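# Four arms sort stickered items into matching-color containers

## Task

Put every item into the container whose color matches the color of the sticker on that item.

## Robot and tools

Setup: four identical i2rt Big YAM arms (arm1, arm2, arm3, arm4). Each has six revolute joints, a two-finger gripper and a wrist camera (armN_cam_wrist). Four fixed room cameras also watch the scene: cam_room_a1, cam_room_a2, cam_room_b1, cam_room_b2. Reach is roughly 1.0 m from the joint1 axis.

Frame: every pose uses one shared scene frame, with its origin on the floor and +z up, in metres. Feet (base_link), each facing along its own +x: arm1 at (-0.644, +1.377, +0.914), quat_wxyz (+0.682, +0.007, +0.004, +0.731). arm2 at (-0.655, -0.555, +0.928), quat (+0.747, +0.002, +0.000, -0.665). arm3 at (+0.651, -1.332, +0.868), quat (+0.663, -0.004, -0.006, -0.748). arm4 at (+0.648, +0.477, +0.879), quat (+0.687, +0.001, +0.003, +0.727). The point called hand sits between the finger pads, about 1 cm short of the tips. The fingers point along the hand's +z, and they open and close along its y. hand_target is where the hand would be at the joint targets currently held. Printed hand positions can be off, more so at long reach.

Tool move: each argument is a robot name carrying that robot's own object. Arms left out get no new command but may keep pushing toward old targets. Inside one arm's object:
- joints: absolute targets by name. joint1_rad -2.879..2.879 (spin about the foot, positive counter-clockwise seen from above, 0 along the foot's +x). joint2_rad 0..3.141 (shoulder; 0 means the upper arm points back and roughly level, larger raises it and brings it forward). joint3_rad 0..3.019 (elbow; 0 is folded, larger opens it). joint4_rad -1.692..1.57 (hand pitch, positive tilts the fingers up). joint5_rad -1.57..1.57 (sideways hand swing, positive toward the arm's right). joint6_rad -2.094..2.094 (hand roll, positive clockwise seen from behind). gripper_m 0..0.093 (fingertip gap in metres). Tolerances counted as done: ±0.045, 0.14, 0.09, 0.055, 0.03, 0.035 rad and ±0.003 m.
- target: one list of seven numbers [x, y, z, qw, qx, qy, qz], an absolute hand pose in the scene frame, in metres plus a unit quaternion. The hand travels in a straight line from its current hand_target toward it. When target is given, joints may contain only gripper_m, otherwise the call is refused.
- speed: top path speed in m/s, 0.002..0.5, default 0.25; turning is limited to twice that in rad/s. It is only allowed together with target.
- cameras: a list of camera names, or "all"; an empty list gives no images.
All motions in one call begin together. Hand paths in one call finish together, paced by the slowest hand, and each lasts 0.5 to 10 s. No action runs beyond 15 s. At every step the controller clips the commanded pose to within 100 mm and 20 degrees of the measured pose. Hands lag, stray and can overshoot speed when the arm is almost straight, and they often stop a centimetre or more away. Paths do not avoid obstacles or the other arms. A move with no action simply reports the full state and the images.

Tool wait: seconds 0..10 plus optional cameras. Nothing new is commanded.
Tool zoom_image: camera plus region [x0, y0, x1, y1] in pixels, origin top-left, at most 504 by 504. It works only on the newest images.
Tool read_manual: returns the licence texts only.
Tool finished_scene: scene is the number of the scene in progress. It is final; the items must stay packed with no robot help.

Reading results: the line move lists each arm that was given a motion, followed by done or its worst status (for example time_out). joint_status and hand_status explain how each motion ended. off_target means the joint settled away from its target and may still be pushing. time_out means the arm ran out of time; each joint then holds a target near where it stopped and keeps pushing, and on_its_own lists these joints ("held at" there is the target, not the reading). To relax one, send it its reported position. not_followed, "joint command not followed" and "pose unreachable" mean a built-in check blocked the command, often a self-collision or arm-to-arm guard; gripper commands still execute, and the arm may keep retrying until you give new targets. "as last shown" marks robots that were not commanded; their status reads not commanded and their other lines are repeated. pictures gives the order of the images, which can be slightly older than the state. Joint velocities are in rad/s (gripper m/s); within noise means the arm is at rest. Joint torques are in N m per arm joint, include gravity, carry offsets and noise, and joints 3 and 4 wrap at ±28.

Gripper: when the pads grip a rigid part, gripper_m reads up to about 5 mm narrower (or up to 2 mm wider) than the part. Closed on nothing, it reads 0.000 to 0.003. For a firm hold, aim about 5 mm below the width at first contact; go deeper for small, round or soft items, but soft ones get crushed. To release, command well above the reading. Pads push about 50 to 64 N each.

Avoid: knocking items off the work area or onto the floor, which ends the scene. Avoid dropping items from height, releasing while moving, slamming, or driving hard into fixed or heavy things. Never press two robots together; a gripper closing on another arm's fingers counts as a press, and the guard does not protect fingers, gripper housings or wrist cameras. Arms do not wait for one another. Long pushing, holding loads or stretched poses heat the motors; MOTOR HOT warns at 85 °C, and at 100 °C the arm goes limp and drops (OVER-TEMPERATURE FAULT) for 30 to 60 s or more, after which its keys read limit_stop_at_motor_heat and must be re-sent. The scene keeps running while you think, holding your last command. Loose objects may get a brief random nudge.

Each tool is called after ">>>" by a JSON object that holds its "api" and its "payload", one argument or row to a line.

## Session

>>> {"api": "move", "payload": {
  "arm1": {"joints":{"joint1_rad":1.9,"joint2_rad":1.536,"joint3_rad":1.33,"joint4_rad":-0.65,"joint5_rad":0,"joint6_rad":0}},
  "arm2": {"joints":{"joint1_rad":-1.4,"joint2_rad":1.536,"joint3_rad":1.33,"joint4_rad":-0.65,"joint5_rad":0,"joint6_rad":0}},
  "arm3": {"joints":{"joint1_rad":1.7,"joint2_rad":1.536,"joint3_rad":1.33,"joint4_rad":-0.65,"joint5_rad":0,"joint6_rad":0}},
  "arm4": {"joints":{"joint1_rad":-1.62,"joint2_rad":1.536,"joint3_rad":1.33,"joint4_rad":-0.65,"joint5_rad":0,"joint6_rad":0}}
}}

Scene clock: 2.07 s.
Joint torques (N m): arm1=[-1.79 -13.51 12.14 1.95 0.1 -0.06] | arm2=[1.32 -16.09 11.51 2.77 -0.08 0.19] | arm3=[1.26 -17.49 10.5 1.76 0.12 -0.11] | arm4=[1.32 -15.85 10.04 1.55 0.05 -0.09]
Motor temperatures (°C): arm1=[21 24 27 23 21 21 21] | arm2=[23 24 26 22 22 20 23] | arm3=[24 24 24 23 24 23 23] | arm4=[22 22 24 22 24 21 24]
Heat: arm1: hottest joint3_rad 27 °C; arm2: hottest joint3_rad 26 °C; arm3: hottest joint1_rad 24 °C; arm4: hottest joint3_rad 24 °C.
move: arm1 done; arm2 done; arm3 done; arm4 done
Joint velocities: within noise
arm1.joint_positions: joint1_rad=+1.907 joint2_rad=+1.556 joint3_rad=+1.321 joint4_rad=-0.664 joint5_rad=-0.002 joint6_rad=+0.007 gripper_m=+0.09400
arm1.joint_status: all done
arm1.hand: x=-1.2009 y=+1.1363 z=+1.1494 quat_wxyz=(+0.065, +0.923, +0.188, -0.330) (m; scene frame)
arm1.hand_target: x=-1.2051 y=+1.1395 z=+1.1680 quat_wxyz=(+0.067, +0.916, +0.186, -0.350) (m; scene frame)
arm1.hand_status: not commanded
arm2.joint_positions: joint1_rad=-1.407 joint2_rad=+1.533 joint3_rad=+1.329 joint4_rad=-0.668 joint5_rad=+0.002 joint6_rad=-0.012 gripper_m=+0.09398
arm2.joint_status: all done
arm2.hand: x=-1.2410 y=-0.7240 z=+1.1710 quat_wxyz=(-0.044, -0.930, -0.137, +0.339) (m; scene frame)
arm2.hand_target: x=-1.2435 y=-0.7296 z=+1.1725 quat_wxyz=(-0.049, -0.927, -0.135, +0.345) (m; scene frame)
arm2.hand_status: not commanded
arm3.joint_positions: joint1_rad=+1.698 joint2_rad=+1.550 joint3_rad=+1.316 joint4_rad=-0.661 joint5_rad=-0.003 joint6_rad=+0.006 gripper_m=+0.09398
arm3.joint_status: all done
arm3.hand: x=+1.2593 y=-1.3245 z=+1.0963 quat_wxyz=(-0.332, +0.003, -0.943, +0.003) (m; scene frame)
arm3.hand_target: x=+1.2637 y=-1.3234 z=+1.1138 quat_wxyz=(-0.350, +0.006, -0.937, +0.005) (m; scene frame)
arm3.hand_status: not commanded
arm4.joint_positions: joint1_rad=-1.627 joint2_rad=+1.534 joint3_rad=+1.315 joint4_rad=-0.665 joint5_rad=+0.001 joint6_rad=+0.014 gripper_m=+0.09398
arm4.joint_status: all done
arm4.hand: x=+1.2546 y=+0.4779 z=+1.1126 quat_wxyz=(-0.334, -0.006, -0.943, -0.001) (m; scene frame)
arm4.hand_target: x=+1.2620 y=+0.4821 z=+1.1219 quat_wxyz=(-0.347, +0.004, -0.938, +0.000) (m; scene frame)
arm4.hand_status: not commanded
pictures: arm1_cam_wrist, arm2_cam_wrist, arm3_cam_wrist, arm4_cam_wrist, cam_room_a1, cam_room_a2, cam_room_b1, cam_room_b2
Images, in order (width x height): arm1_cam_wrist 672x504, arm2_cam_wrist 672x504, arm3_cam_wrist 672x504, arm4_cam_wrist 672x504, cam_room_a1 672x504, cam_room_a2 672x504, cam_room_b1 672x504, cam_room_b2 672x504.

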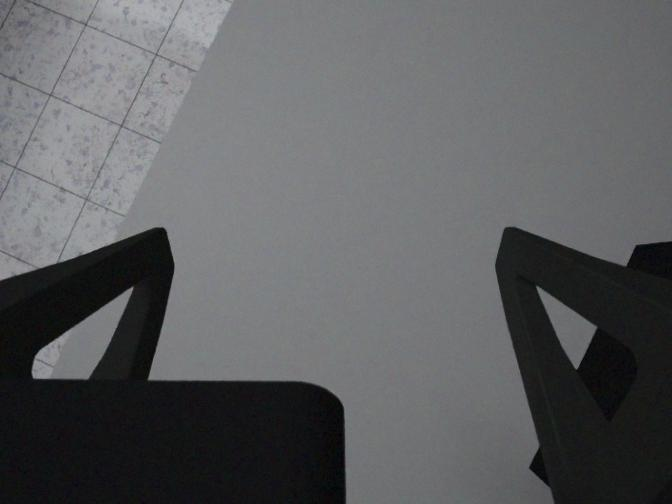

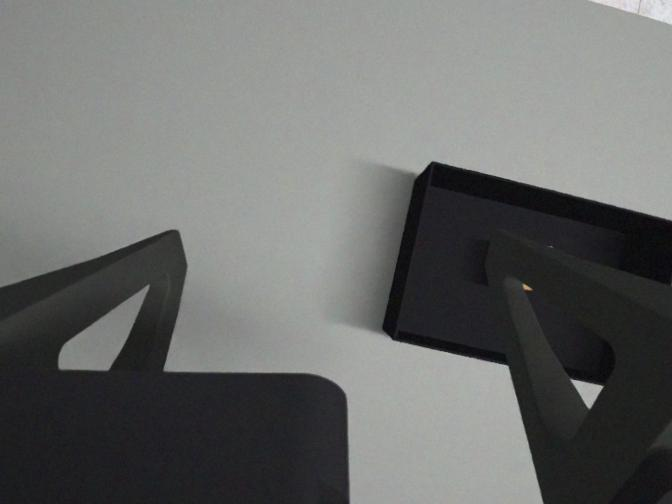

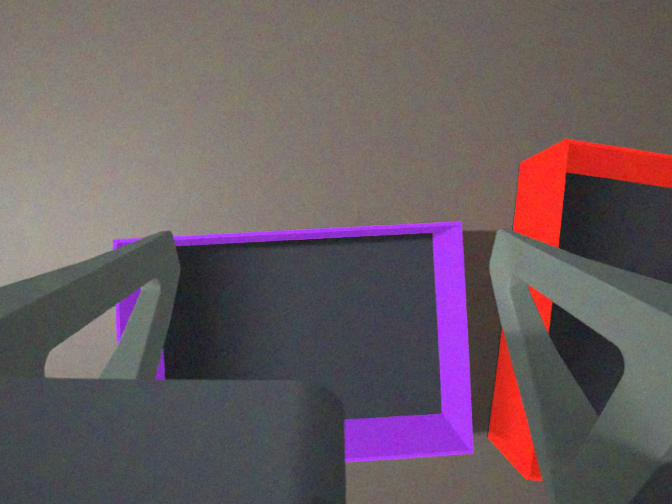

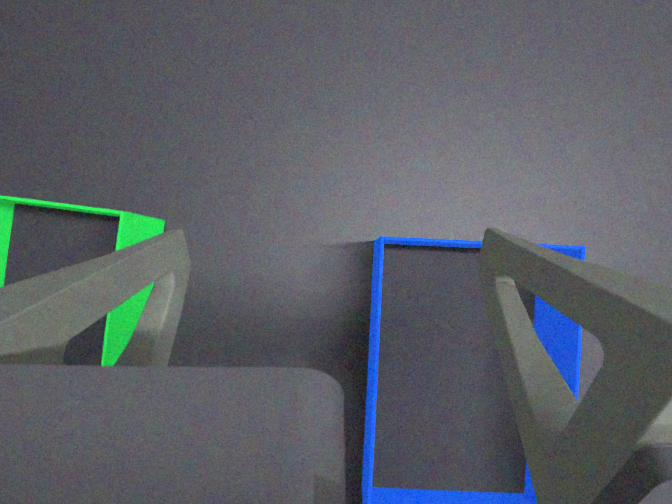

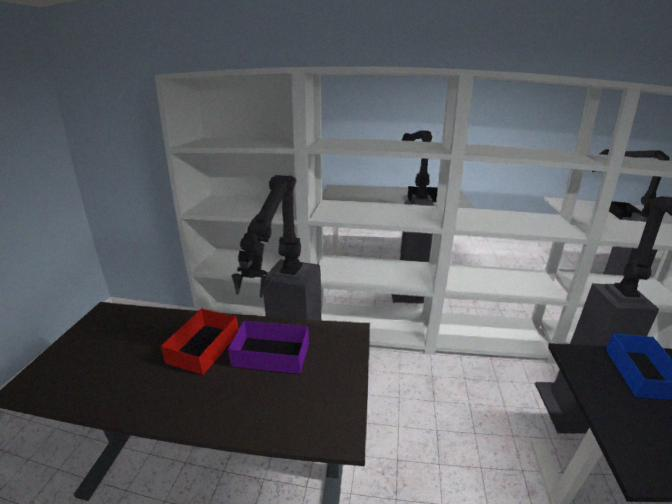

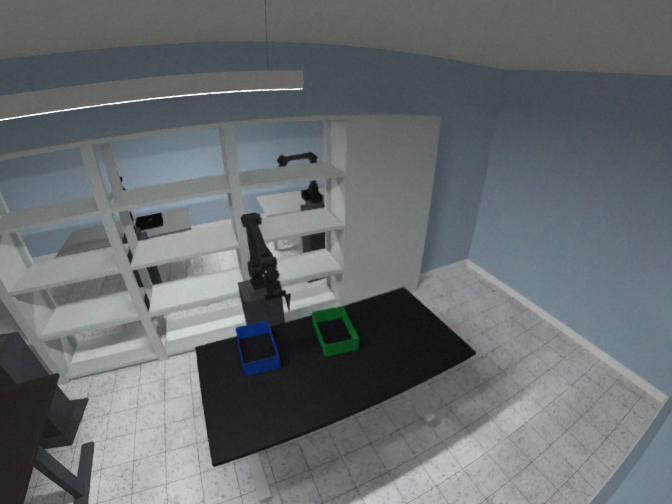

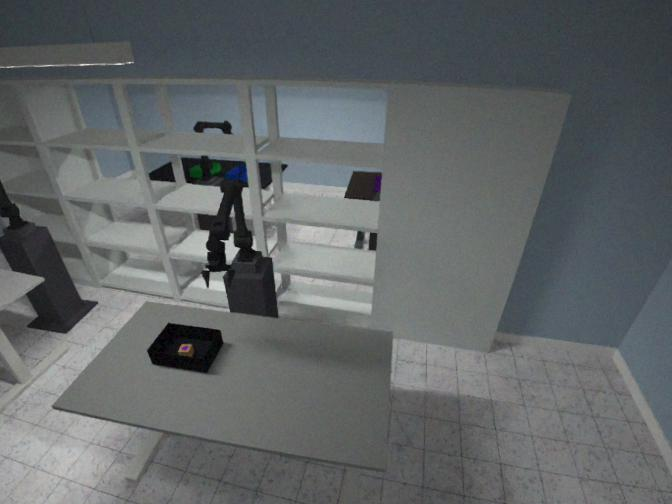

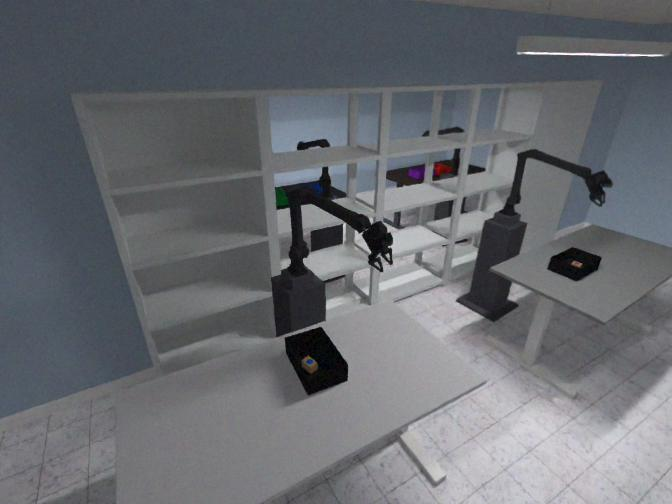

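>>> {"api": "move", "payload": {
  "arm1": {"joints":{"joint1_rad":1.4}},
  "arm2": {"joints":{"joint1_rad":-1.75}},
  "arm3": {"joints":{"joint1_rad":-1.98,"joint2_rad":0.6,"joint3_rad":0.9,"joint4_rad":-0.6}},
  "arm4": {"joints":{"joint1_rad":0.915,"joint2_rad":0.6,"joint3_rad":0.9,"joint4_rad":-0.6}},
  "cameras": ["arm1_cam_wrist","arm2_cam_wrist"]
}}

Scene clock: 14.17 s.
Joint torques (N m): arm1=[-0.62 -13.57 12.26 1.83 -0.04 -0.02] | arm2=[0.73 -16.15 11.54 2.76 -0.08 0.19] | arm3=[0.62 -1.79 9.58 2.14 -0.09 -0.11] | arm4=[0.62 -1.49 9.48 1.91 0.19 -0.07]
Motor temperatures (°C): arm1=[21 24 29 23 21 21 21] | arm2=[23 25 28 22 22 20 23] | arm3=[24 24 24 23 24 23 23] | arm4=[22 22 27 22 24 21 24]
Heat: arm1: hottest joint3_rad 29 °C; arm2: hottest joint3_rad 28 °C; arm3: hottest joint1_rad 24 °C; arm4: hottest joint3_rad 27 °C.
move: arm1 done; arm2 done; arm3 done; arm4 done
Joint velocities: within noise
arm1.joint_positions: joint1_rad=+1.394 joint2_rad=+1.556 joint3_rad=+1.321 joint4_rad=-0.664 joint5_rad=+0.001 joint6_rad=+0.006 gripper_m=+0.09400
arm1.joint_status: all done
arm1.hand: x=-1.2466 y=+1.4430 z=+1.1509 quat_wxyz=(-0.018, +0.940, -0.054, -0.337) (m; scene frame)
arm1.hand_target: x=-1.2496 y=+1.4394 z=+1.1695 quat_wxyz=(-0.019, +0.933, -0.047, -0.357) (m; scene frame)
arm1.hand_status: not commanded
arm2.joint_positions: joint1_rad=-1.750 joint2_rad=+1.533 joint3_rad=+1.329 joint4_rad=-0.668 joint5_rad=+0.001 joint6_rad=-0.012 gripper_m=+0.09398
arm2.joint_status: all done
arm2.hand: x=-1.2634 y=-0.5174 z=+1.1716 quat_wxyz=(+0.015, -0.939, +0.023, +0.342) (m; scene frame)
arm2.hand_target: x=-1.2674 y=-0.5174 z=+1.1731 quat_wxyz=(+0.012, -0.937, +0.029, +0.349) (m; scene frame)
arm2.hand_status: not commanded
arm3.joint_positions: joint1_rad=-1.970 joint2_rad=+0.605 joint3_rad=+0.902 joint4_rad=-0.608 joint5_rad=+0.002 joint6_rad=+0.005 gripper_m=+0.09402
arm3.joint_status: all done
arm3.hand: x=+0.3468 y=-1.1507 z=+1.3024 quat_wxyz=(+0.146, -0.781, +0.214, +0.568) (m; scene frame)
arm3.hand_target: x=+0.3491 y=-1.1485 z=+1.3047 quat_wxyz=(+0.150, -0.778, +0.215, +0.571) (m; scene frame)
arm3.hand_status: not commanded
arm4.joint_positions: joint1_rad=+0.914 joint2_rad=+0.600 joint3_rad=+0.898 joint4_rad=-0.610 joint5_rad=-0.004 joint6_rad=+0.012 gripper_m=+0.09401
arm4.joint_status: all done
arm4.hand: x=+0.3621 y=+0.6759 z=+1.3161 quat_wxyz=(-0.168, +0.770, -0.244, -0.565) (m; scene frame)
arm4.hand_target: x=+0.3616 y=+0.6763 z=+1.3198 quat_wxyz=(-0.173, +0.768, -0.239, -0.569) (m; scene frame)
arm4.hand_status: not commanded
pictures: arm1_cam_wrist, arm2_cam_wrist
Images, in order (width x height): arm1_cam_wrist 672x504, arm2_cam_wrist 672x504.

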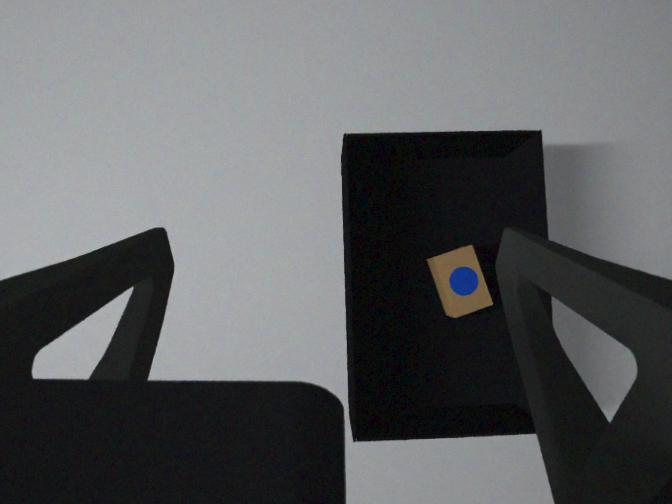

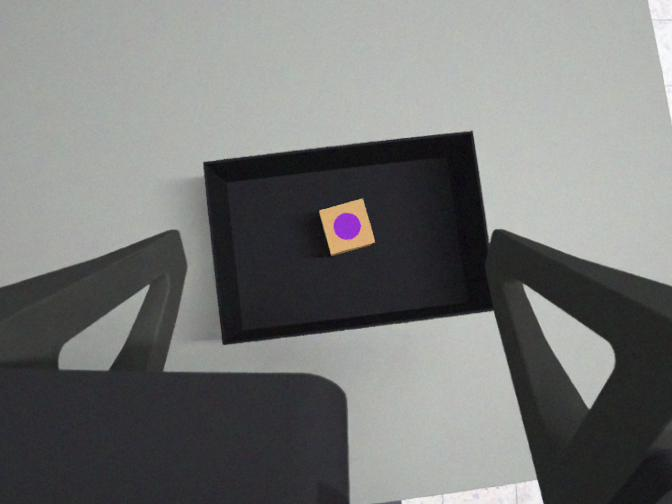

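>>> {"api": "move", "payload": {
  "arm1": {"target":[-1.242,1.599,0.84,0,0.9958,0.0915,0],"speed":0.4},
  "arm2": {"target":[-1.343,-0.499,0.84,0,0.9945,0.1045,0],"speed":0.4},
  "cameras": ["arm1_cam_wrist","arm2_cam_wrist"]
}}

Scene clock: 28.63 s.
Joint torques (N m): arm1=[-1.49 -19.49 12.78 0.02 -0.02 -0.05] | arm2=[0.15 -25.52 13.19 0.08 0.11 -0.08] | arm3=[0.44 -1.85 9.61 2.17 -0.08 -0.11] | arm4=[0.85 -1.14 9.51 1.87 0.19 -0.07]
Motor temperatures (°C): arm1=[21 24 31 23 21 21 21] | arm2=[23 25 29 22 22 20 23] | arm3=[24 24 25 23 24 23 23] | arm4=[22 22 29 22 24 21 24]
Heat: arm1: hottest joint3_rad 31 °C; arm2: hottest joint3_rad 29 °C; arm3: hottest joint3_rad 25 °C; arm4: hottest joint3_rad 29 °C.
move: arm1 off_target; arm2 off_target
Joint velocities: within noise
arm1.joint_positions: joint1_rad=+1.148 joint2_rad=+2.291 joint3_rad=+1.651 joint4_rad=-0.995 joint5_rad=+0.003 joint6_rad=-0.528 gripper_m=+0.09400
arm1.joint_status: not commanded
arm1.hand: x=-1.2199 y=+1.5911 z=+0.8185 quat_wxyz=(+0.011, +0.996, +0.087, +0.022) (m; scene frame)
arm1.hand_target: x=-1.2410 y=+1.5986 z=+0.8406 quat_wxyz=(+0.000, +0.996, +0.092, +0.000) (m; scene frame)
arm1.hand_status: off_target (0.032 m and 2.8 deg from the pose sent, 0.348 m and 42.8 deg at the start)
arm2.joint_positions: joint1_rad=-1.762 joint2_rad=+2.398 joint3_rad=+1.889 joint4_rad=-1.085 joint5_rad=-0.006 joint6_rad=-0.275 gripper_m=+0.09398
arm2.joint_status: not commanded
arm2.hand: x=-1.3270 y=-0.5057 z=+0.8294 quat_wxyz=(-0.004, -0.995, -0.100, -0.013) (m; scene frame)
arm2.hand_target: x=-1.3422 y=-0.4990 z=+0.8403 quat_wxyz=(+0.000, -0.995, -0.104, +0.000) (m; scene frame)
arm2.hand_status: off_target (0.020 m and 1.6 deg from the pose sent, 0.342 m and 42.5 deg at the start)
arm3, arm4: as last shown
pictures: arm1_cam_wrist, arm2_cam_wrist
Images, in order (width x height): arm1_cam_wrist 672x504, arm2_cam_wrist 672x504.

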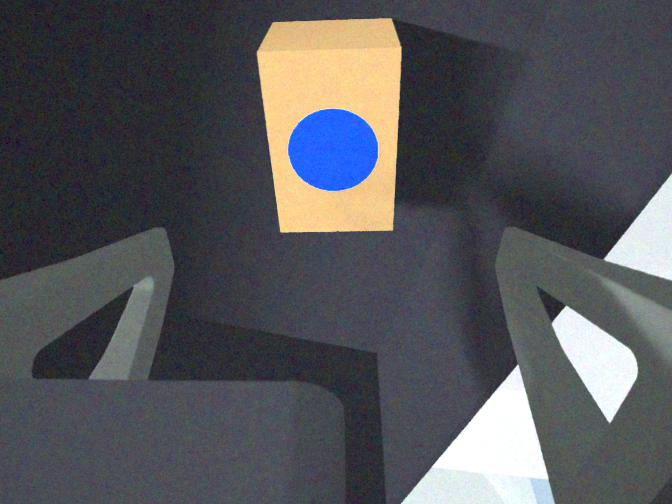

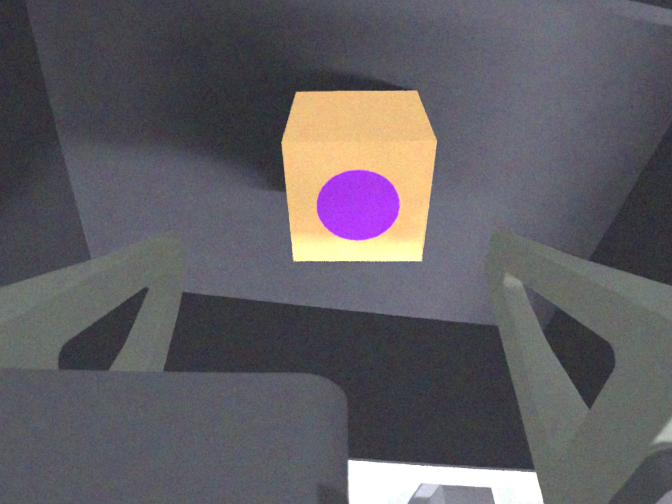

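>>> {"api": "move", "payload": {
  "arm1": {"target":[-1.248,1.597,0.755,0,0.9958,0.0915,0],"speed":0.2},
  "arm2": {"target":[-1.333,-0.489,0.75,0,0.9945,0.1045,0],"speed":0.2},
  "cameras": ["arm1_cam_wrist","arm2_cam_wrist"]
}}

>>> {"api": "move", "payload": {
  "arm1": {"joints":{"gripper_m":0.03}},
  "arm2": {"joints":{"gripper_m":0.03}},
  "cameras": ["arm1_cam_wrist","arm2_cam_wrist"]
}}

Scene clock: 45.13 s.
Joint torques (N m): arm1=[-1.44 -20.01 11.69 0.8 0.05 -0.02] | arm2=[0.09 -24.47 9.92 1.17 0.08 -0.09] | arm3=[0.62 -1.67 9.58 2.14 -0.09 -0.1] | arm4=[1.03 -0.62 9.54 1.85 0.22 -0.07]
Motor temperatures (°C): arm1=[21 25 31 23 21 21 21] | arm2=[23 25 30 22 22 20 23] | arm3=[24 24 26 23 24 23 23] | arm4=[22 22 30 22 24 21 24]
Heat: arm1: hottest joint3_rad 31 °C; arm2: hottest joint3_rad 30 °C; arm3: hottest joint3_rad 26 °C; arm4: hottest joint3_rad 30 °C.
move: arm1 off_target; arm2 off_target
Joint velocities: within noise
arm1.joint_positions: joint1_rad=+1.155 joint2_rad=+2.429 joint3_rad=+1.676 joint4_rad=-0.893 joint5_rad=+0.002 joint6_rad=-0.529 gripper_m=+0.09399
arm1.joint_status: not commanded
arm1.hand: x=-1.2228 y=+1.5867 z=+0.7418 quat_wxyz=(+0.013, +0.995, +0.091, +0.027) (m; scene frame)
arm1.hand_target: x=-1.2470 y=+1.5968 z=+0.7561 quat_wxyz=(+0.000, +0.996, +0.091, +0.000) (m; scene frame)
arm1.hand_status: off_target (0.030 m and 3.4 deg from the pose sent, 0.070 m and 2.8 deg at the start)
arm2.joint_positions: joint1_rad=-1.777 joint2_rad=+2.507 joint3_rad=+1.889 joint4_rad=-0.960 joint5_rad=-0.006 joint6_rad=-0.291 gripper_m=+0.09398
arm2.joint_status: not commanded
arm2.hand: x=-1.3284 y=-0.4950 z=+0.7579 quat_wxyz=(-0.002, -0.995, -0.101, -0.004) (m; scene frame)
arm2.hand_target: x=-1.3327 y=-0.4891 z=+0.7502 quat_wxyz=(+0.000, -0.995, -0.105, +0.000) (m; scene frame)
arm2.hand_status: off_target (0.011 m and 0.7 deg from the pose sent, 0.081 m and 1.6 deg at the start)
arm3, arm4: as last shown
pictures: arm1_cam_wrist, arm2_cam_wrist
Images, in order (width x height): arm1_cam_wrist 672x504, arm2_cam_wrist 672x504.

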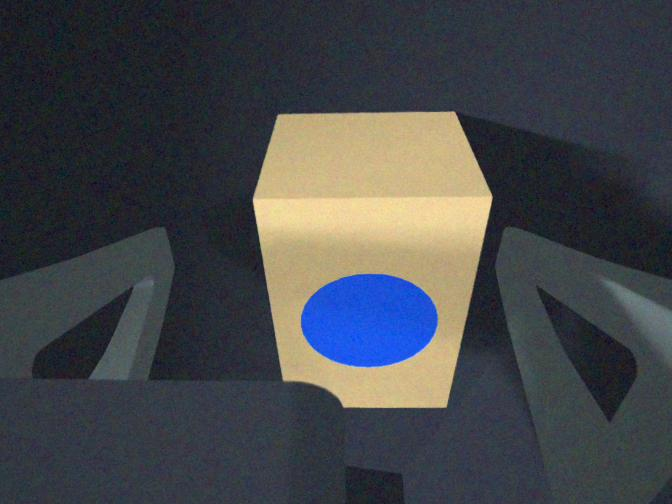

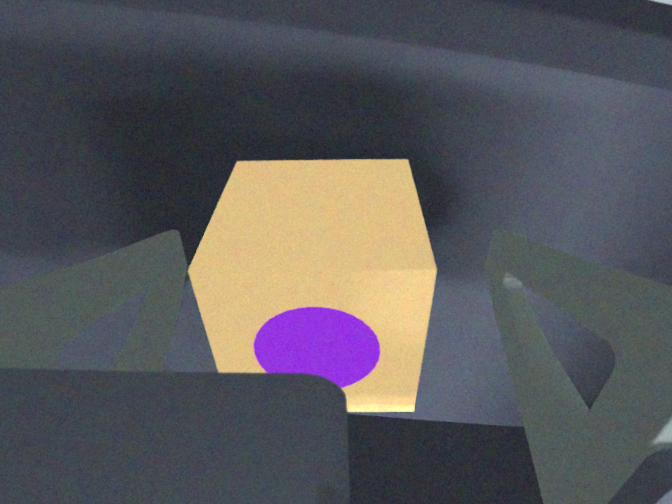

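Scene clock: 45.77 s.
Joint torques (N m): arm1=[-2.02 -19.72 11.58 0.57 0.02 0] | arm2=[0.21 -24.59 9.92 1.16 0 -0.07] | arm3=[0.5 -1.79 9.57 2.14 -0.1 -0.1] | arm4=[0.91 -1.14 9.48 1.91 0.19 -0.07]
Motor temperatures (°C): arm1=[21 25 31 23 21 21 21] | arm2=[23 26 30 22 22 20 23] | arm3=[24 24 26 23 24 23 23] | arm4=[22 22 30 22 24 21 24]
Heat: arm1: hottest joint3_rad 31 °C; arm2: hottest joint3_rad 30 °C; arm3: hottest joint3_rad 26 °C; arm4: hottest joint3_rad 30 °C.
move: arm1 off_target; arm2 off_target
Joint velocities: within noise
arm1.joint_positions: joint1_rad=+1.155 joint2_rad=+2.429 joint3_rad=+1.678 joint4_rad=-0.893 joint5_rad=+0.003 joint6_rad=-0.529 gripper_m=+0.04396
arm1.joint_status: gripper_m off_target (ended at +0.04399, target +0.03000)
arm1.hand: x=-1.2233 y=+1.5871 z=+0.7421 quat_wxyz=(+0.012, +0.995, +0.091, +0.026) (m; scene frame)
arm1.hand_target: x=-1.2469 y=+1.5968 z=+0.7561 quat_wxyz=(+0.000, +0.996, +0.091, +0.000) (m; scene frame)
arm1.hand_status: not commanded
arm2.joint_positions: joint1_rad=-1.777 joint2_rad=+2.507 joint3_rad=+1.889 joint4_rad=-0.960 joint5_rad=-0.005 joint6_rad=-0.292 gripper_m=+0.05287
arm2.joint_status: gripper_m off_target (ended at +0.05290, target +0.03000)
arm2.hand: x=-1.3284 y=-0.4946 z=+0.7579 quat_wxyz=(-0.001, -0.995, -0.101, -0.004) (m; scene frame)
arm2.hand_target: x=-1.3326 y=-0.4891 z=+0.7502 quat_wxyz=(+0.000, -0.995, -0.105, +0.000) (m; scene frame)
arm2.hand_status: not commanded
arm3, arm4: as last shown
pictures: arm1_cam_wrist, arm2_cam_wrist
Images, in order (width x height): arm1_cam_wrist 672x504, arm2_cam_wrist 672x504.

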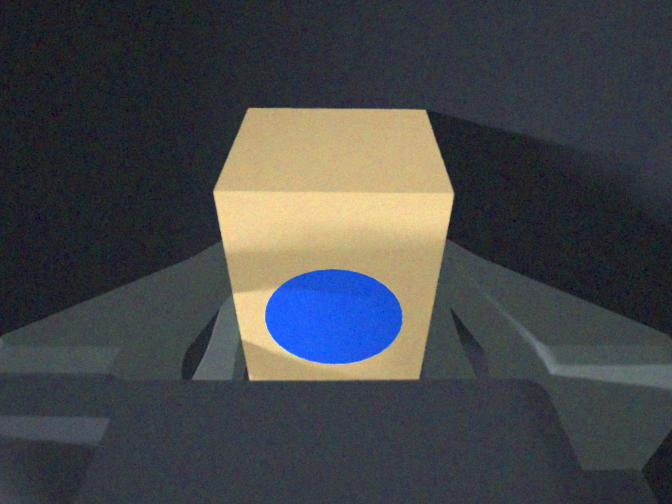

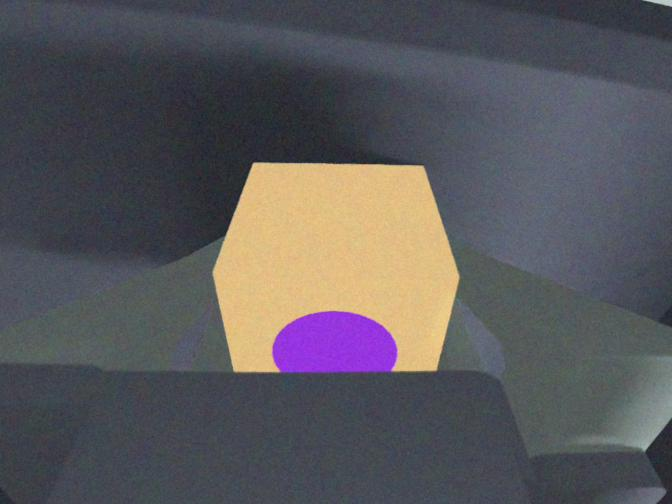

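>>> {"api": "move", "payload": {
  "arm1": {"target":[-1.235,1.594,0.98,0,0.9958,0.0915,0],"speed":0.4},
  "arm2": {"target":[-1.33,-0.49,0.98,0,0.9945,0.1045,0],"speed":0.4},
  "cameras": []
}}

>>> {"api": "move", "payload": {
  "arm1": {"joints":{"joint2_rad":0.7,"joint3_rad":1.3,"joint4_rad":-1.2,"joint6_rad":0}},
  "arm2": {"joints":{"joint2_rad":0.7,"joint3_rad":1.3,"joint4_rad":-1.2,"joint6_rad":0}},
  "cameras": []
}}

>>> {"api": "move", "payload": {
  "arm1": {"joints":{"joint1_rad":-2.26}},
  "arm2": {"joints":{"joint1_rad":0.927}},
  "cameras": []
}}

>>> {"api": "move", "payload": {
  "arm1": {"target":[-0.304,1.130,1.09,0.6363,0.2296,0.7067,-0.2068],"speed":0.4},
  "arm2": {"target":[-0.292,-0.766,1.10,0.646,0.1936,0.7175,-0.1743],"speed":0.4},
  "cameras": ["arm1_cam_wrist","arm2_cam_wrist"]
}}

>>> {"api": "move", "payload": {
  "arm1": {"target":[-0.03,0.93,1.085,0.6363,0.2296,0.7067,-0.2068],"speed":0.3},
  "arm2": {"target":[-0.005,-0.935,1.09,0.646,0.1936,0.7175,-0.1743],"speed":0.3},
  "cameras": ["arm1_cam_wrist","arm2_cam_wrist","cam_room_a1","cam_room_a2"]
}}

Scene clock: 65.83 s.
Joint torques (N m): arm1=[-1.79 -17.67 12.96 -0.08 0.03 0.01] | arm2=[0.15 -22.89 12.85 0.14 0 -0.08] | arm3=[0.73 -1.85 9.59 2.1 -0.09 -0.11] | arm4=[0.91 -1.38 9.48 1.85 0.21 -0.09]
Motor temperatures (°C): arm1=[21 27 32 23 21 21 22] | arm2=[23 26 30 22 22 20 24] | arm3=[24 24 27 23 24 23 23] | arm4=[22 22 32 22 24 21 24]
Heat: arm1: hottest joint3_rad 32 °C; arm2: hottest joint3_rad 30 °C; arm3: hottest joint3_rad 27 °C; arm4: hottest joint3_rad 32 °C.
move: arm1 off_target; arm2 done
Joint velocities: within noise
arm1.joint_positions: joint1_rad=+1.155 joint2_rad=+2.088 joint3_rad=+1.746 joint4_rad=-1.257 joint5_rad=+0.003 joint6_rad=-0.529 gripper_m=+0.04395
arm1.joint_status: not commanded
arm1.hand: x=-1.2264 y=+1.5889 z=+0.9737 quat_wxyz=(+0.003, +0.996, +0.091, +0.006) (m; scene frame)
arm1.hand_target: x=-1.2346 y=+1.5940 z=+0.9801 quat_wxyz=(+0.000, +0.996, +0.091, +0.000) (m; scene frame)
arm1.hand_status: off_target (0.012 m and 0.8 deg from the pose sent, 0.238 m and 3.3 deg at the start)
arm2.joint_positions: joint1_rad=-1.777 joint2_rad=+2.198 joint3_rad=+1.956 joint4_rad=-1.320 joint5_rad=-0.005 joint6_rad=-0.292 gripper_m=+0.05287
arm2.joint_status: not commanded
arm2.hand: x=-1.3247 y=-0.4957 z=+0.9845 quat_wxyz=(+0.000, -0.995, -0.101, +0.004) (m; scene frame)
arm2.hand_target: x=-1.3297 y=-0.4901 z=+0.9801 quat_wxyz=(+0.000, -0.995, -0.105, +0.000) (m; scene frame)
arm2.hand_status: done (0.009 m and 0.6 deg from the pose sent, 0.222 m and 0.7 deg at the start)
arm3, arm4: as last shown
pictures: none
No camera images: "cameras" was empty.

Scene clock: 67.80 s.
Joint torques (N m): arm1=[-2.37 2.73 10.24 1.81 0.01 0.11] | arm2=[0.09 -1.08 9.5 2.66 0.03 0.22] | arm3=[0.79 -2.02 9.58 2.13 -0.09 -0.11] | arm4=[1.08 -0.73 9.5 1.91 0.21 -0.04]
Motor temperatures (°C): arm1=[21 27 32 23 21 21 22] | arm2=[23 26 30 22 22 20 24] | arm3=[24 24 27 23 24 23 23] | arm4=[22 22 32 22 24 21 24]
Heat: arm1: hottest joint3_rad 32 °C; arm2: hottest joint3_rad 30 °C; arm3: hottest joint3_rad 27 °C; arm4: hottest joint3_rad 32 °C.
move: arm1 done; arm2 done
Joint velocities: within noise
arm1.joint_positions: joint1_rad=+1.155 joint2_rad=+0.695 joint3_rad=+1.298 joint4_rad=-1.205 joint5_rad=+0.003 joint6_rad=-0.009 gripper_m=+0.04395
arm1.joint_status: all done
arm1.hand: x=-0.9114 y=+1.4765 z=+1.4200 quat_wxyz=(-0.083, +0.868, -0.150, -0.465) (m; scene frame)
arm1.hand_target: x=-0.9135 y=+1.4783 z=+1.4206 quat_wxyz=(-0.082, +0.867, -0.155, -0.466) (m; scene frame)
arm1.hand_status: not commanded
arm2.joint_positions: joint1_rad=-1.777 joint2_rad=+0.695 joint3_rad=+1.308 joint4_rad=-1.206 joint5_rad=-0.005 joint6_rad=-0.015 gripper_m=+0.05287
arm2.joint_status: all done
arm2.hand: x=-0.9475 y=-0.5311 z=+1.4341 quat_wxyz=(+0.024, -0.883, +0.031, +0.468) (m; scene frame)
arm2.hand_target: x=-0.9506 y=-0.5284 z=+1.4296 quat_wxyz=(+0.023, -0.884, +0.041, +0.465) (m; scene frame)
arm2.hand_status: not commanded
arm3, arm4: as last shown
pictures: none
No camera images: "cameras" was empty.

Scene clock: 70.27 s.
Joint torques (N m): arm1=[-2.2 0.62 11.04 1.89 -0.02 0.08] | arm2=[1.14 -1.55 9.52 2.65 0.08 0.2] | arm3=[0.62 -1.85 9.58 2.11 -0.09 -0.11] | arm4=[0.91 -1.14 9.33 1.81 0.18 -0.08]
Motor temperatures (°C): arm1=[21 27 32 23 21 21 22] | arm2=[23 26 30 22 22 20 24] | arm3=[24 24 27 23 24 23 23] | arm4=[22 22 32 22 24 21 24]
Heat: arm1: hottest joint3_rad 32 °C; arm2: hottest joint3_rad 30 °C; arm3: hottest joint3_rad 27 °C; arm4: hottest joint3_rad 32 °C.
move: arm1 done; arm2 done
Joint velocities: within noise
arm1.joint_positions: joint1_rad=-2.253 joint2_rad=+0.704 joint3_rad=+1.292 joint4_rad=-1.205 joint5_rad=+0.005 joint6_rad=-0.007 gripper_m=+0.04390
arm1.joint_status: all done
arm1.hand: x=-0.3938 y=+1.2037 z=+1.4056 quat_wxyz=(-0.430, -0.266, -0.851, +0.143) (m; scene frame)
arm1.hand_target: x=-0.3956 y=+1.2032 z=+1.4117 quat_wxyz=(-0.437, -0.270, -0.846, +0.145) (m; scene frame)
arm1.hand_status: not commanded
arm2.joint_positions: joint1_rad=+0.923 joint2_rad=+0.701 joint3_rad=+1.308 joint4_rad=-1.206 joint5_rad=-0.006 joint6_rad=-0.014 gripper_m=+0.05296
arm2.joint_status: all done
arm2.hand: x=-0.4016 y=-0.7057 z=+1.4330 quat_wxyz=(-0.451, -0.226, -0.855, +0.122) (m; scene frame)
arm2.hand_target: x=-0.4002 y=-0.7056 z=+1.4301 quat_wxyz=(-0.451, -0.230, -0.854, +0.118) (m; scene frame)
arm2.hand_status: not commanded
arm3, arm4: as last shown
pictures: none
No camera images: "cameras" was empty.

Scene clock: 72.07 s.
Joint torques (N m): arm1=[-2.08 -3.49 8.7 2.8 -0.06 0.13] | arm2=[1.38 -6.53 7.65 3.78 0.15 0.18] | arm3=[0.62 -2.08 9.61 2.15 -0.09 -0.11] | arm4=[0.91 -1.14 9.46 1.83 0.18 -0.08]
Motor temperatures (°C): arm1=[21 27 32 23 21 21 22] | arm2=[23 26 30 22 22 20 24] | arm3=[24 24 27 23 24 23 23] | arm4=[22 22 32 22 24 21 24]
Heat: arm1: hottest joint3_rad 32 °C; arm2: hottest joint3_rad 30 °C; arm3: hottest joint3_rad 27 °C; arm4: hottest joint3_rad 32 °C.
move: arm1 off_target; arm2 done
Joint velocities: within noise
arm1.joint_positions: joint1_rad=-2.262 joint2_rad=+1.171 joint3_rad=+0.252 joint4_rad=+0.790 joint5_rad=-0.004 joint6_rad=-0.002 gripper_m=+0.04390
arm1.joint_status: not commanded
arm1.hand: x=-0.3040 y=+1.1353 z=+1.0781 quat_wxyz=(-0.623, -0.227, -0.721, +0.202) (m; scene frame)
arm1.hand_target: x=-0.3041 y=+1.1302 z=+1.0899 quat_wxyz=(-0.636, -0.230, -0.707, +0.207) (m; scene frame)
arm1.hand_status: off_target (0.013 m and 2.3 deg from the pose sent, 0.336 m and 30.2 deg at the start)
arm2.joint_positions: joint1_rad=+0.924 joint2_rad=+1.204 joint3_rad=+0.263 joint4_rad=+0.816 joint5_rad=+0.003 joint6_rad=-0.014 gripper_m=+0.05296
arm2.joint_status: not commanded
arm2.hand: x=-0.2929 y=-0.7692 z=+1.0966 quat_wxyz=(-0.637, -0.193, -0.725, +0.177) (m; scene frame)
arm2.hand_target: x=-0.2921 y=-0.7660 z=+1.1000 quat_wxyz=(-0.646, -0.194, -0.718, +0.174) (m; scene frame)
arm2.hand_status: done (0.005 m and 1.3 deg from the pose sent, 0.356 m and 28.3 deg at the start)
arm3, arm4: as last shown
pictures: arm1_cam_wrist, arm2_cam_wrist
Images, in order (width x height): arm1_cam_wrist 672x504, arm2_cam_wrist 672x504.

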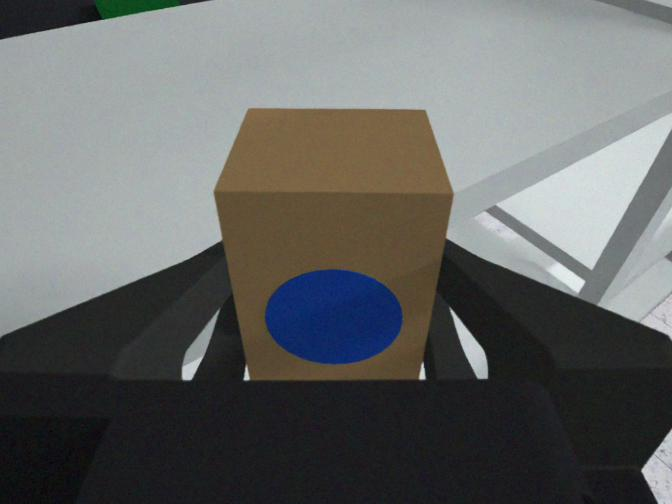

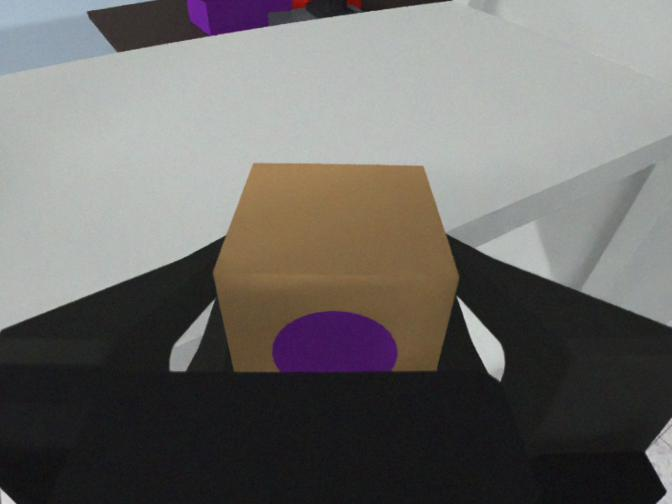

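Scene clock: 73.83 s.
Joint torques (N m): arm1=[-2.02 -14.56 13.72 1.63 0.05 0.16] | arm2=[0.85 -18.78 13.18 2.11 -0.13 0.16] | arm3=[0.62 -1.79 9.65 2.13 -0.08 -0.11] | arm4=[0.79 -0.85 9.39 1.83 0.19 -0.08]
Motor temperatures (°C): arm1=[21 27 32 23 21 21 22] | arm2=[23 26 31 22 22 20 24] | arm3=[24 24 27 23 24 23 23] | arm4=[22 22 32 22 24 21 24]
Heat: arm1: hottest joint3_rad 32 °C; arm2: hottest joint3_rad 31 °C; arm3: hottest joint3_rad 27 °C; arm4: hottest joint3_rad 32 °C.
move: arm1 off_target; arm2 off_target
Joint velocities: within noise
arm1.joint_positions: joint1_rad=-2.262 joint2_rad=+1.937 joint3_rad=+1.166 joint4_rad=+0.645 joint5_rad=-0.005 joint6_rad=-0.002 gripper_m=+0.04390
arm1.joint_status: not commanded
arm1.hand: x=-0.0390 y=+0.9452 z=+1.0655 quat_wxyz=(-0.624, -0.227, -0.720, +0.202) (m; scene frame)
arm1.hand_target: x=-0.0313 y=+0.9310 z=+1.0855 quat_wxyz=(-0.637, -0.229, -0.707, +0.207) (m; scene frame)
arm1.hand_status: off_target (0.026 m and 2.2 deg from the pose sent, 0.342 m and 2.3 deg at the start)
arm2.joint_positions: joint1_rad=+0.924 joint2_rad=+1.946 joint3_rad=+1.149 joint4_rad=+0.676 joint5_rad=+0.003 joint6_rad=-0.014 gripper_m=+0.05296
arm2.joint_status: not commanded
arm2.hand: x=-0.0199 y=-0.9290 z=+1.0823 quat_wxyz=(-0.639, -0.193, -0.723, +0.178) (m; scene frame)
arm2.hand_target: x=-0.0060 y=-0.9344 z=+1.0902 quat_wxyz=(-0.646, -0.194, -0.718, +0.174) (m; scene frame)
arm2.hand_status: off_target (0.018 m and 1.2 deg from the pose sent, 0.332 m and 1.3 deg at the start)
arm3.joint_positions: joint1_rad=-1.970 joint2_rad=+0.605 joint3_rad=+0.902 joint4_rad=-0.608 joint5_rad=+0.002 joint6_rad=+0.005 gripper_m=+0.09402
arm3.joint_status: not commanded
arm3.hand: x=+0.3468 y=-1.1507 z=+1.3024 quat_wxyz=(+0.146, -0.781, +0.214, +0.568) (m; scene frame)
arm3.hand_target: x=+0.3491 y=-1.1485 z=+1.3047 quat_wxyz=(+0.150, -0.778, +0.215, +0.571) (m; scene frame)
arm3.hand_status: not commanded
arm4.joint_positions: joint1_rad=+0.914 joint2_rad=+0.600 joint3_rad=+0.898 joint4_rad=-0.610 joint5_rad=-0.004 joint6_rad=+0.012 gripper_m=+0.09401
arm4.joint_status: not commanded
arm4.hand: x=+0.3621 y=+0.6759 z=+1.3161 quat_wxyz=(-0.168, +0.770, -0.244, -0.565) (m; scene frame)
arm4.hand_target: x=+0.3616 y=+0.6763 z=+1.3198 quat_wxyz=(-0.173, +0.768, -0.239, -0.569) (m; scene frame)
arm4.hand_status: not commanded
pictures: arm1_cam_wrist, arm2_cam_wrist, cam_room_a1, cam_room_a2
Images, in order (width x height): arm1_cam_wrist 672x504, arm2_cam_wrist 672x504, cam_room_a1 672x504, cam_room_a2 672x504.

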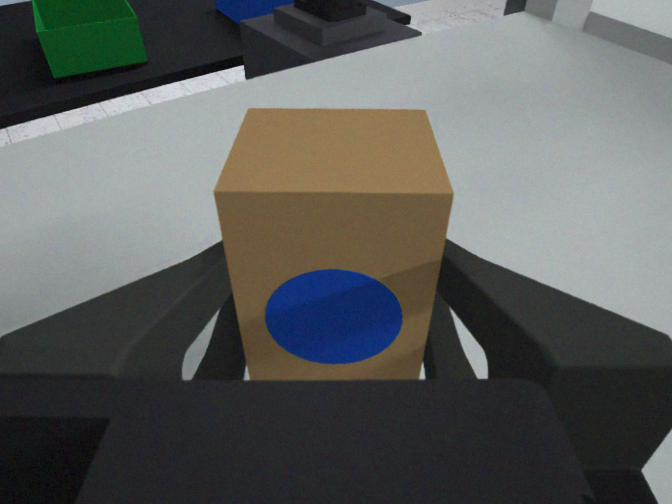

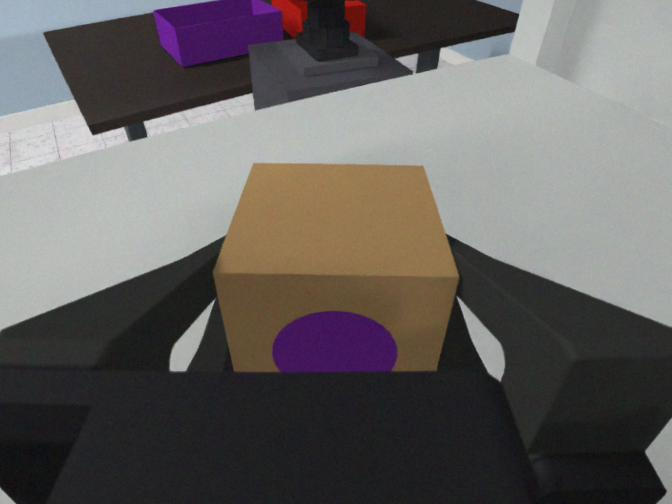

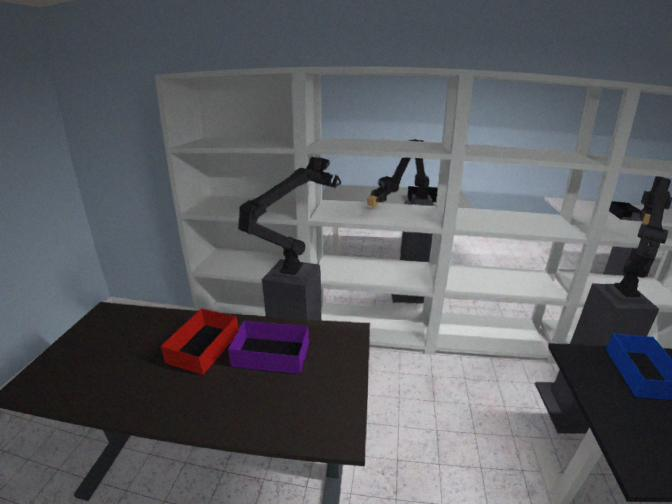

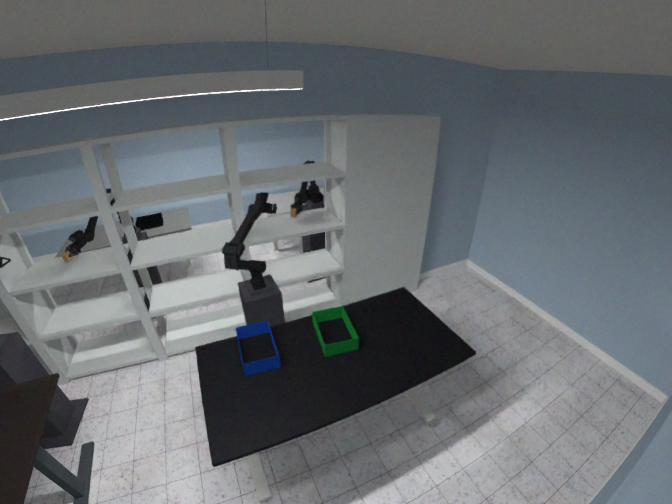

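>>> {"api": "move", "payload": {
  "arm1": {"target":[-0.03,0.93,1.04,0.6363,0.2296,0.7067,-0.2068],"speed":0.12},
  "arm2": {"target":[-0.005,-0.935,1.042,0.646,0.1936,0.7175,-0.1743],"speed":0.12},
  "arm3": {"target":[0.274,-1.105,1.09,0.1759,-0.7271,0.2023,0.632],"speed":0.3},
  "arm4": {"target":[0.2846,0.725,1.09,0.1935,-0.7211,0.2226,0.6268],"speed":0.3},
  "cameras": []
}}

>>> {"api": "move", "payload": {
  "arm1": {"target":[-0.03,0.93,1.01,0.6363,0.2296,0.7067,-0.2068],"speed":0.08},
  "arm2": {"target":[-0.005,-0.935,1.018,0.646,0.1936,0.7175,-0.1743],"speed":0.08},
  "cameras": ["cam_room_a1","cam_room_a2","arm1_cam_wrist","arm2_cam_wrist"]
}}

>>> {"api": "zoom_image", "payload": {
  "camera": "cam_room_a1",
  "region": [330, 160, 430, 250]
}}

>>> {"api": "zoom_image", "payload": {
  "camera": "cam_room_a2",
  "region": [260, 180, 340, 250]
}}

Scene clock: 93.60 s.
Joint torques (N m): arm1=[-2.73 -14.97 11.86 2.62 0.06 0.12] | arm2=[0.97 -17.96 11.71 3.58 -0.15 0.18] | arm3=[0.79 -6.48 8.02 2.62 0.1 -0.13] | arm4=[1.55 -6.65 7.94 2.21 0.21 -0.06]
Motor temperatures (°C): arm1=[21 27 34 23 21 21 22] | arm2=[23 27 31 22 22 20 24] | arm3=[24 24 28 23 24 23 23] | arm4=[22 22 33 22 24 21 24]
Heat: arm1: hottest joint3_rad 34 °C; arm2: hottest joint3_rad 31 °C; arm3: hottest joint3_rad 28 °C; arm4: hottest joint3_rad 33 °C.
move: arm1 off_target; arm2 off_target; arm3 done; arm4 off_target
Joint velocities: within noise
arm1.joint_positions: joint1_rad=-2.262 joint2_rad=+2.012 joint3_rad=+1.166 joint4_rad=+0.711 joint5_rad=-0.005 joint6_rad=-0.001 gripper_m=+0.04390
arm1.joint_status: not commanded
arm1.hand: x=-0.0371 y=+0.9435 z=+1.0278 quat_wxyz=(-0.621, -0.228, -0.723, +0.201) (m; scene frame)
arm1.hand_target: x=-0.0308 y=+0.9307 z=+1.0403 quat_wxyz=(-0.636, -0.229, -0.707, +0.207) (m; scene frame)
arm1.hand_status: off_target (0.019 m and 2.6 deg from the pose sent, 0.031 m and 2.2 deg at the start)
arm2.joint_positions: joint1_rad=+0.924 joint2_rad=+2.028 joint3_rad=+1.149 joint4_rad=+0.744 joint5_rad=+0.003 joint6_rad=-0.013 gripper_m=+0.05296
arm2.joint_status: not commanded
arm2.hand: x=-0.0178 y=-0.9301 z=+1.0403 quat_wxyz=(-0.634, -0.194, -0.728, +0.176) (m; scene frame)
arm2.hand_target: x=-0.0058 y=-0.9345 z=+1.0421 quat_wxyz=(-0.646, -0.194, -0.718, +0.174) (m; scene frame)
arm2.hand_status: off_target (0.014 m and 1.9 deg from the pose sent, 0.043 m and 1.1 deg at the start)
arm3.joint_positions: joint1_rad=-1.970 joint2_rad=+1.050 joint3_rad=+0.387 joint4_rad=+0.506 joint5_rad=+0.014 joint6_rad=-0.001 gripper_m=+0.09402
arm3.joint_status: not commanded
arm3.hand: x=+0.2718 y=-1.1083 z=+1.0825 quat_wxyz=(+0.168, -0.735, +0.204, +0.624) (m; scene frame)
arm3.hand_target: x=+0.2740 y=-1.1051 z=+1.0901 quat_wxyz=(+0.176, -0.727, +0.202, +0.632) (m; scene frame)
arm3.hand_status: done (0.008 m and 1.6 deg from the pose sent, 0.229 m and 10.3 deg at the start)
arm4.joint_positions: joint1_rad=+0.916 joint2_rad=+1.100 joint3_rad=+0.363 joint4_rad=+0.561 joint5_rad=+0.005 joint6_rad=+0.010 gripper_m=+0.09401
arm4.joint_status: not commanded
arm4.hand: x=+0.2880 y=+0.7257 z=+1.0786 quat_wxyz=(-0.186, +0.730, -0.233, -0.616) (m; scene frame)
arm4.hand_target: x=+0.2847 y=+0.7250 z=+1.0899 quat_wxyz=(-0.194, +0.721, -0.223, -0.627) (m; scene frame)
arm4.hand_status: off_target (0.012 m and 2.1 deg from the pose sent, 0.244 m and 9.8 deg at the start)
pictures: none
No camera images: "cameras" was empty.

Scene clock: 94.57 s.
Joint torques (N m): arm1=[-3.31 -12.28 11.28 1.91 0.08 0.06] | arm2=[0.97 -16.44 11.3 2.71 -0.14 0.16] | arm3=[0.73 -6.48 8.03 2.63 0.1 -0.13] | arm4=[0.91 -6.83 7.98 2.17 0.24 -0.09]
Motor temperatures (°C): arm1=[21 27 34 23 21 21 22] | arm2=[23 27 31 22 22 20 24] | arm3=[24 24 28 23 24 23 23] | arm4=[22 22 33 22 24 21 24]
Heat: arm1: hottest joint3_rad 34 °C; arm2: hottest joint3_rad 31 °C; arm3: hottest joint3_rad 28 °C; arm4: hottest joint3_rad 33 °C.
move: arm1 off_target; arm2 off_target
Joint velocities: within noise
arm1.joint_positions: joint1_rad=-2.262 joint2_rad=+2.047 joint3_rad=+1.170 joint4_rad=+0.795 joint5_rad=-0.005 joint6_rad=+0.004 gripper_m=+0.04390
arm1.joint_status: not commanded
arm1.hand: x=-0.0345 y=+0.9416 z=+1.0250 quat_wxyz=(-0.640, -0.224, -0.706, +0.205) (m; scene frame)
arm1.hand_target: x=-0.0309 y=+0.9308 z=+1.0101 quat_wxyz=(-0.636, -0.230, -0.707, +0.207) (m; scene frame)
arm1.hand_status: off_target (0.019 m and 0.8 deg from the pose sent, 0.023 m and 2.7 deg at the start)
arm2.joint_positions: joint1_rad=+0.924 joint2_rad=+2.057 joint3_rad=+1.149 joint4_rad=+0.816 joint5_rad=+0.003 joint6_rad=-0.013 gripper_m=+0.05296
arm2.joint_status: not commanded
arm2.hand: x=-0.0165 y=-0.9309 z=+1.0378 quat_wxyz=(-0.649, -0.191, -0.714, +0.180) (m; scene frame)
arm2.hand_target: x=-0.0065 y=-0.9341 z=+1.0182 quat_wxyz=(-0.646, -0.194, -0.718, +0.174) (m; scene frame)
arm2.hand_status: off_target (0.023 m and 1.0 deg from the pose sent, 0.026 m and 1.9 deg at the start)
arm3, arm4: as last shown
arm4.joint_positions: joint1_rad=+0.916 joint2_rad=+1.100 joint3_rad=+0.363 joint4_rad=+0.562 joint5_rad=+0.005 joint6_rad=+0.010 gripper_m=+0.09401
arm4.hand: x=+0.2879 y=+0.7257 z=+1.0787 quat_wxyz=(-0.186, +0.730, -0.232, -0.616) (m; scene frame)
pictures: arm1_cam_wrist, arm2_cam_wrist, cam_room_a1, cam_room_a2
Images, in order (width x height): arm1_cam_wrist 672x504, arm2_cam_wrist 672x504, cam_room_a1 672x504, cam_room_a2 672x504.

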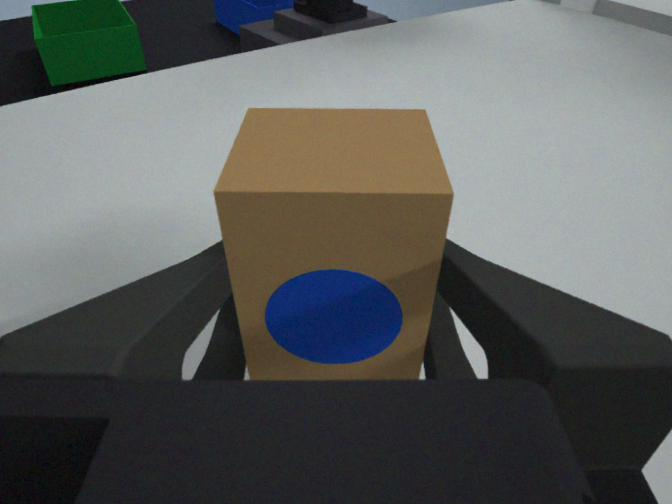

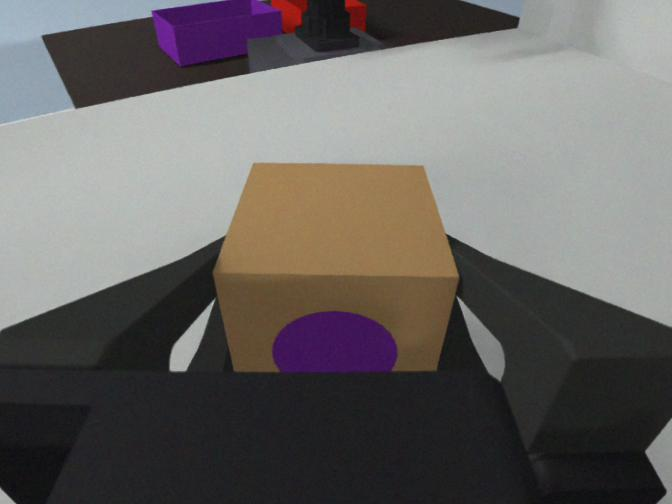

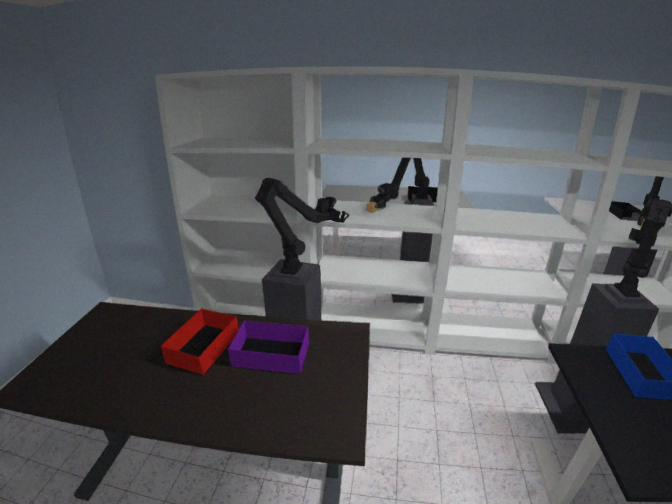

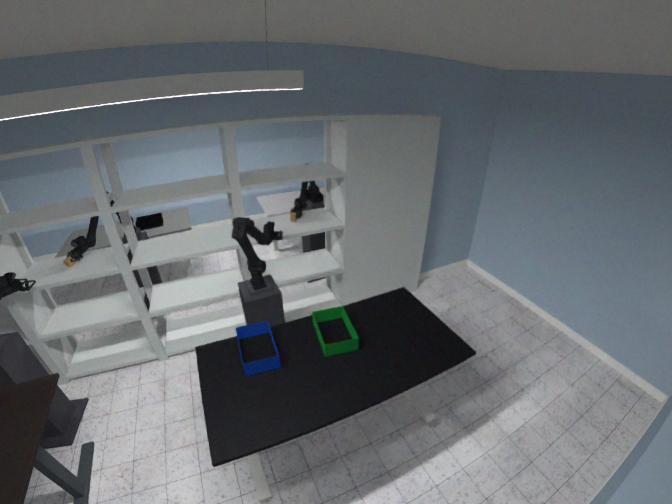

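Scaled by 5.040.

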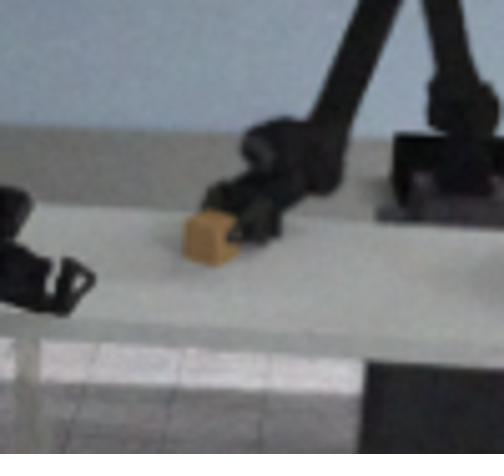

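Scaled by 6.300.

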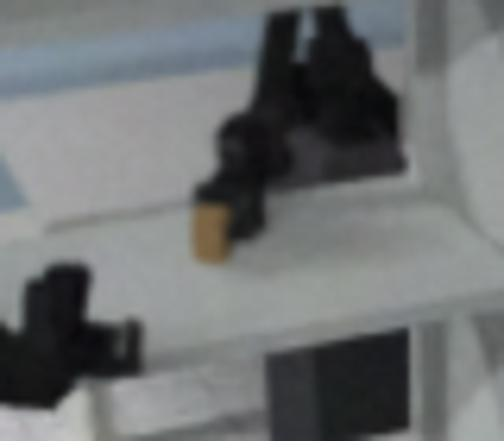

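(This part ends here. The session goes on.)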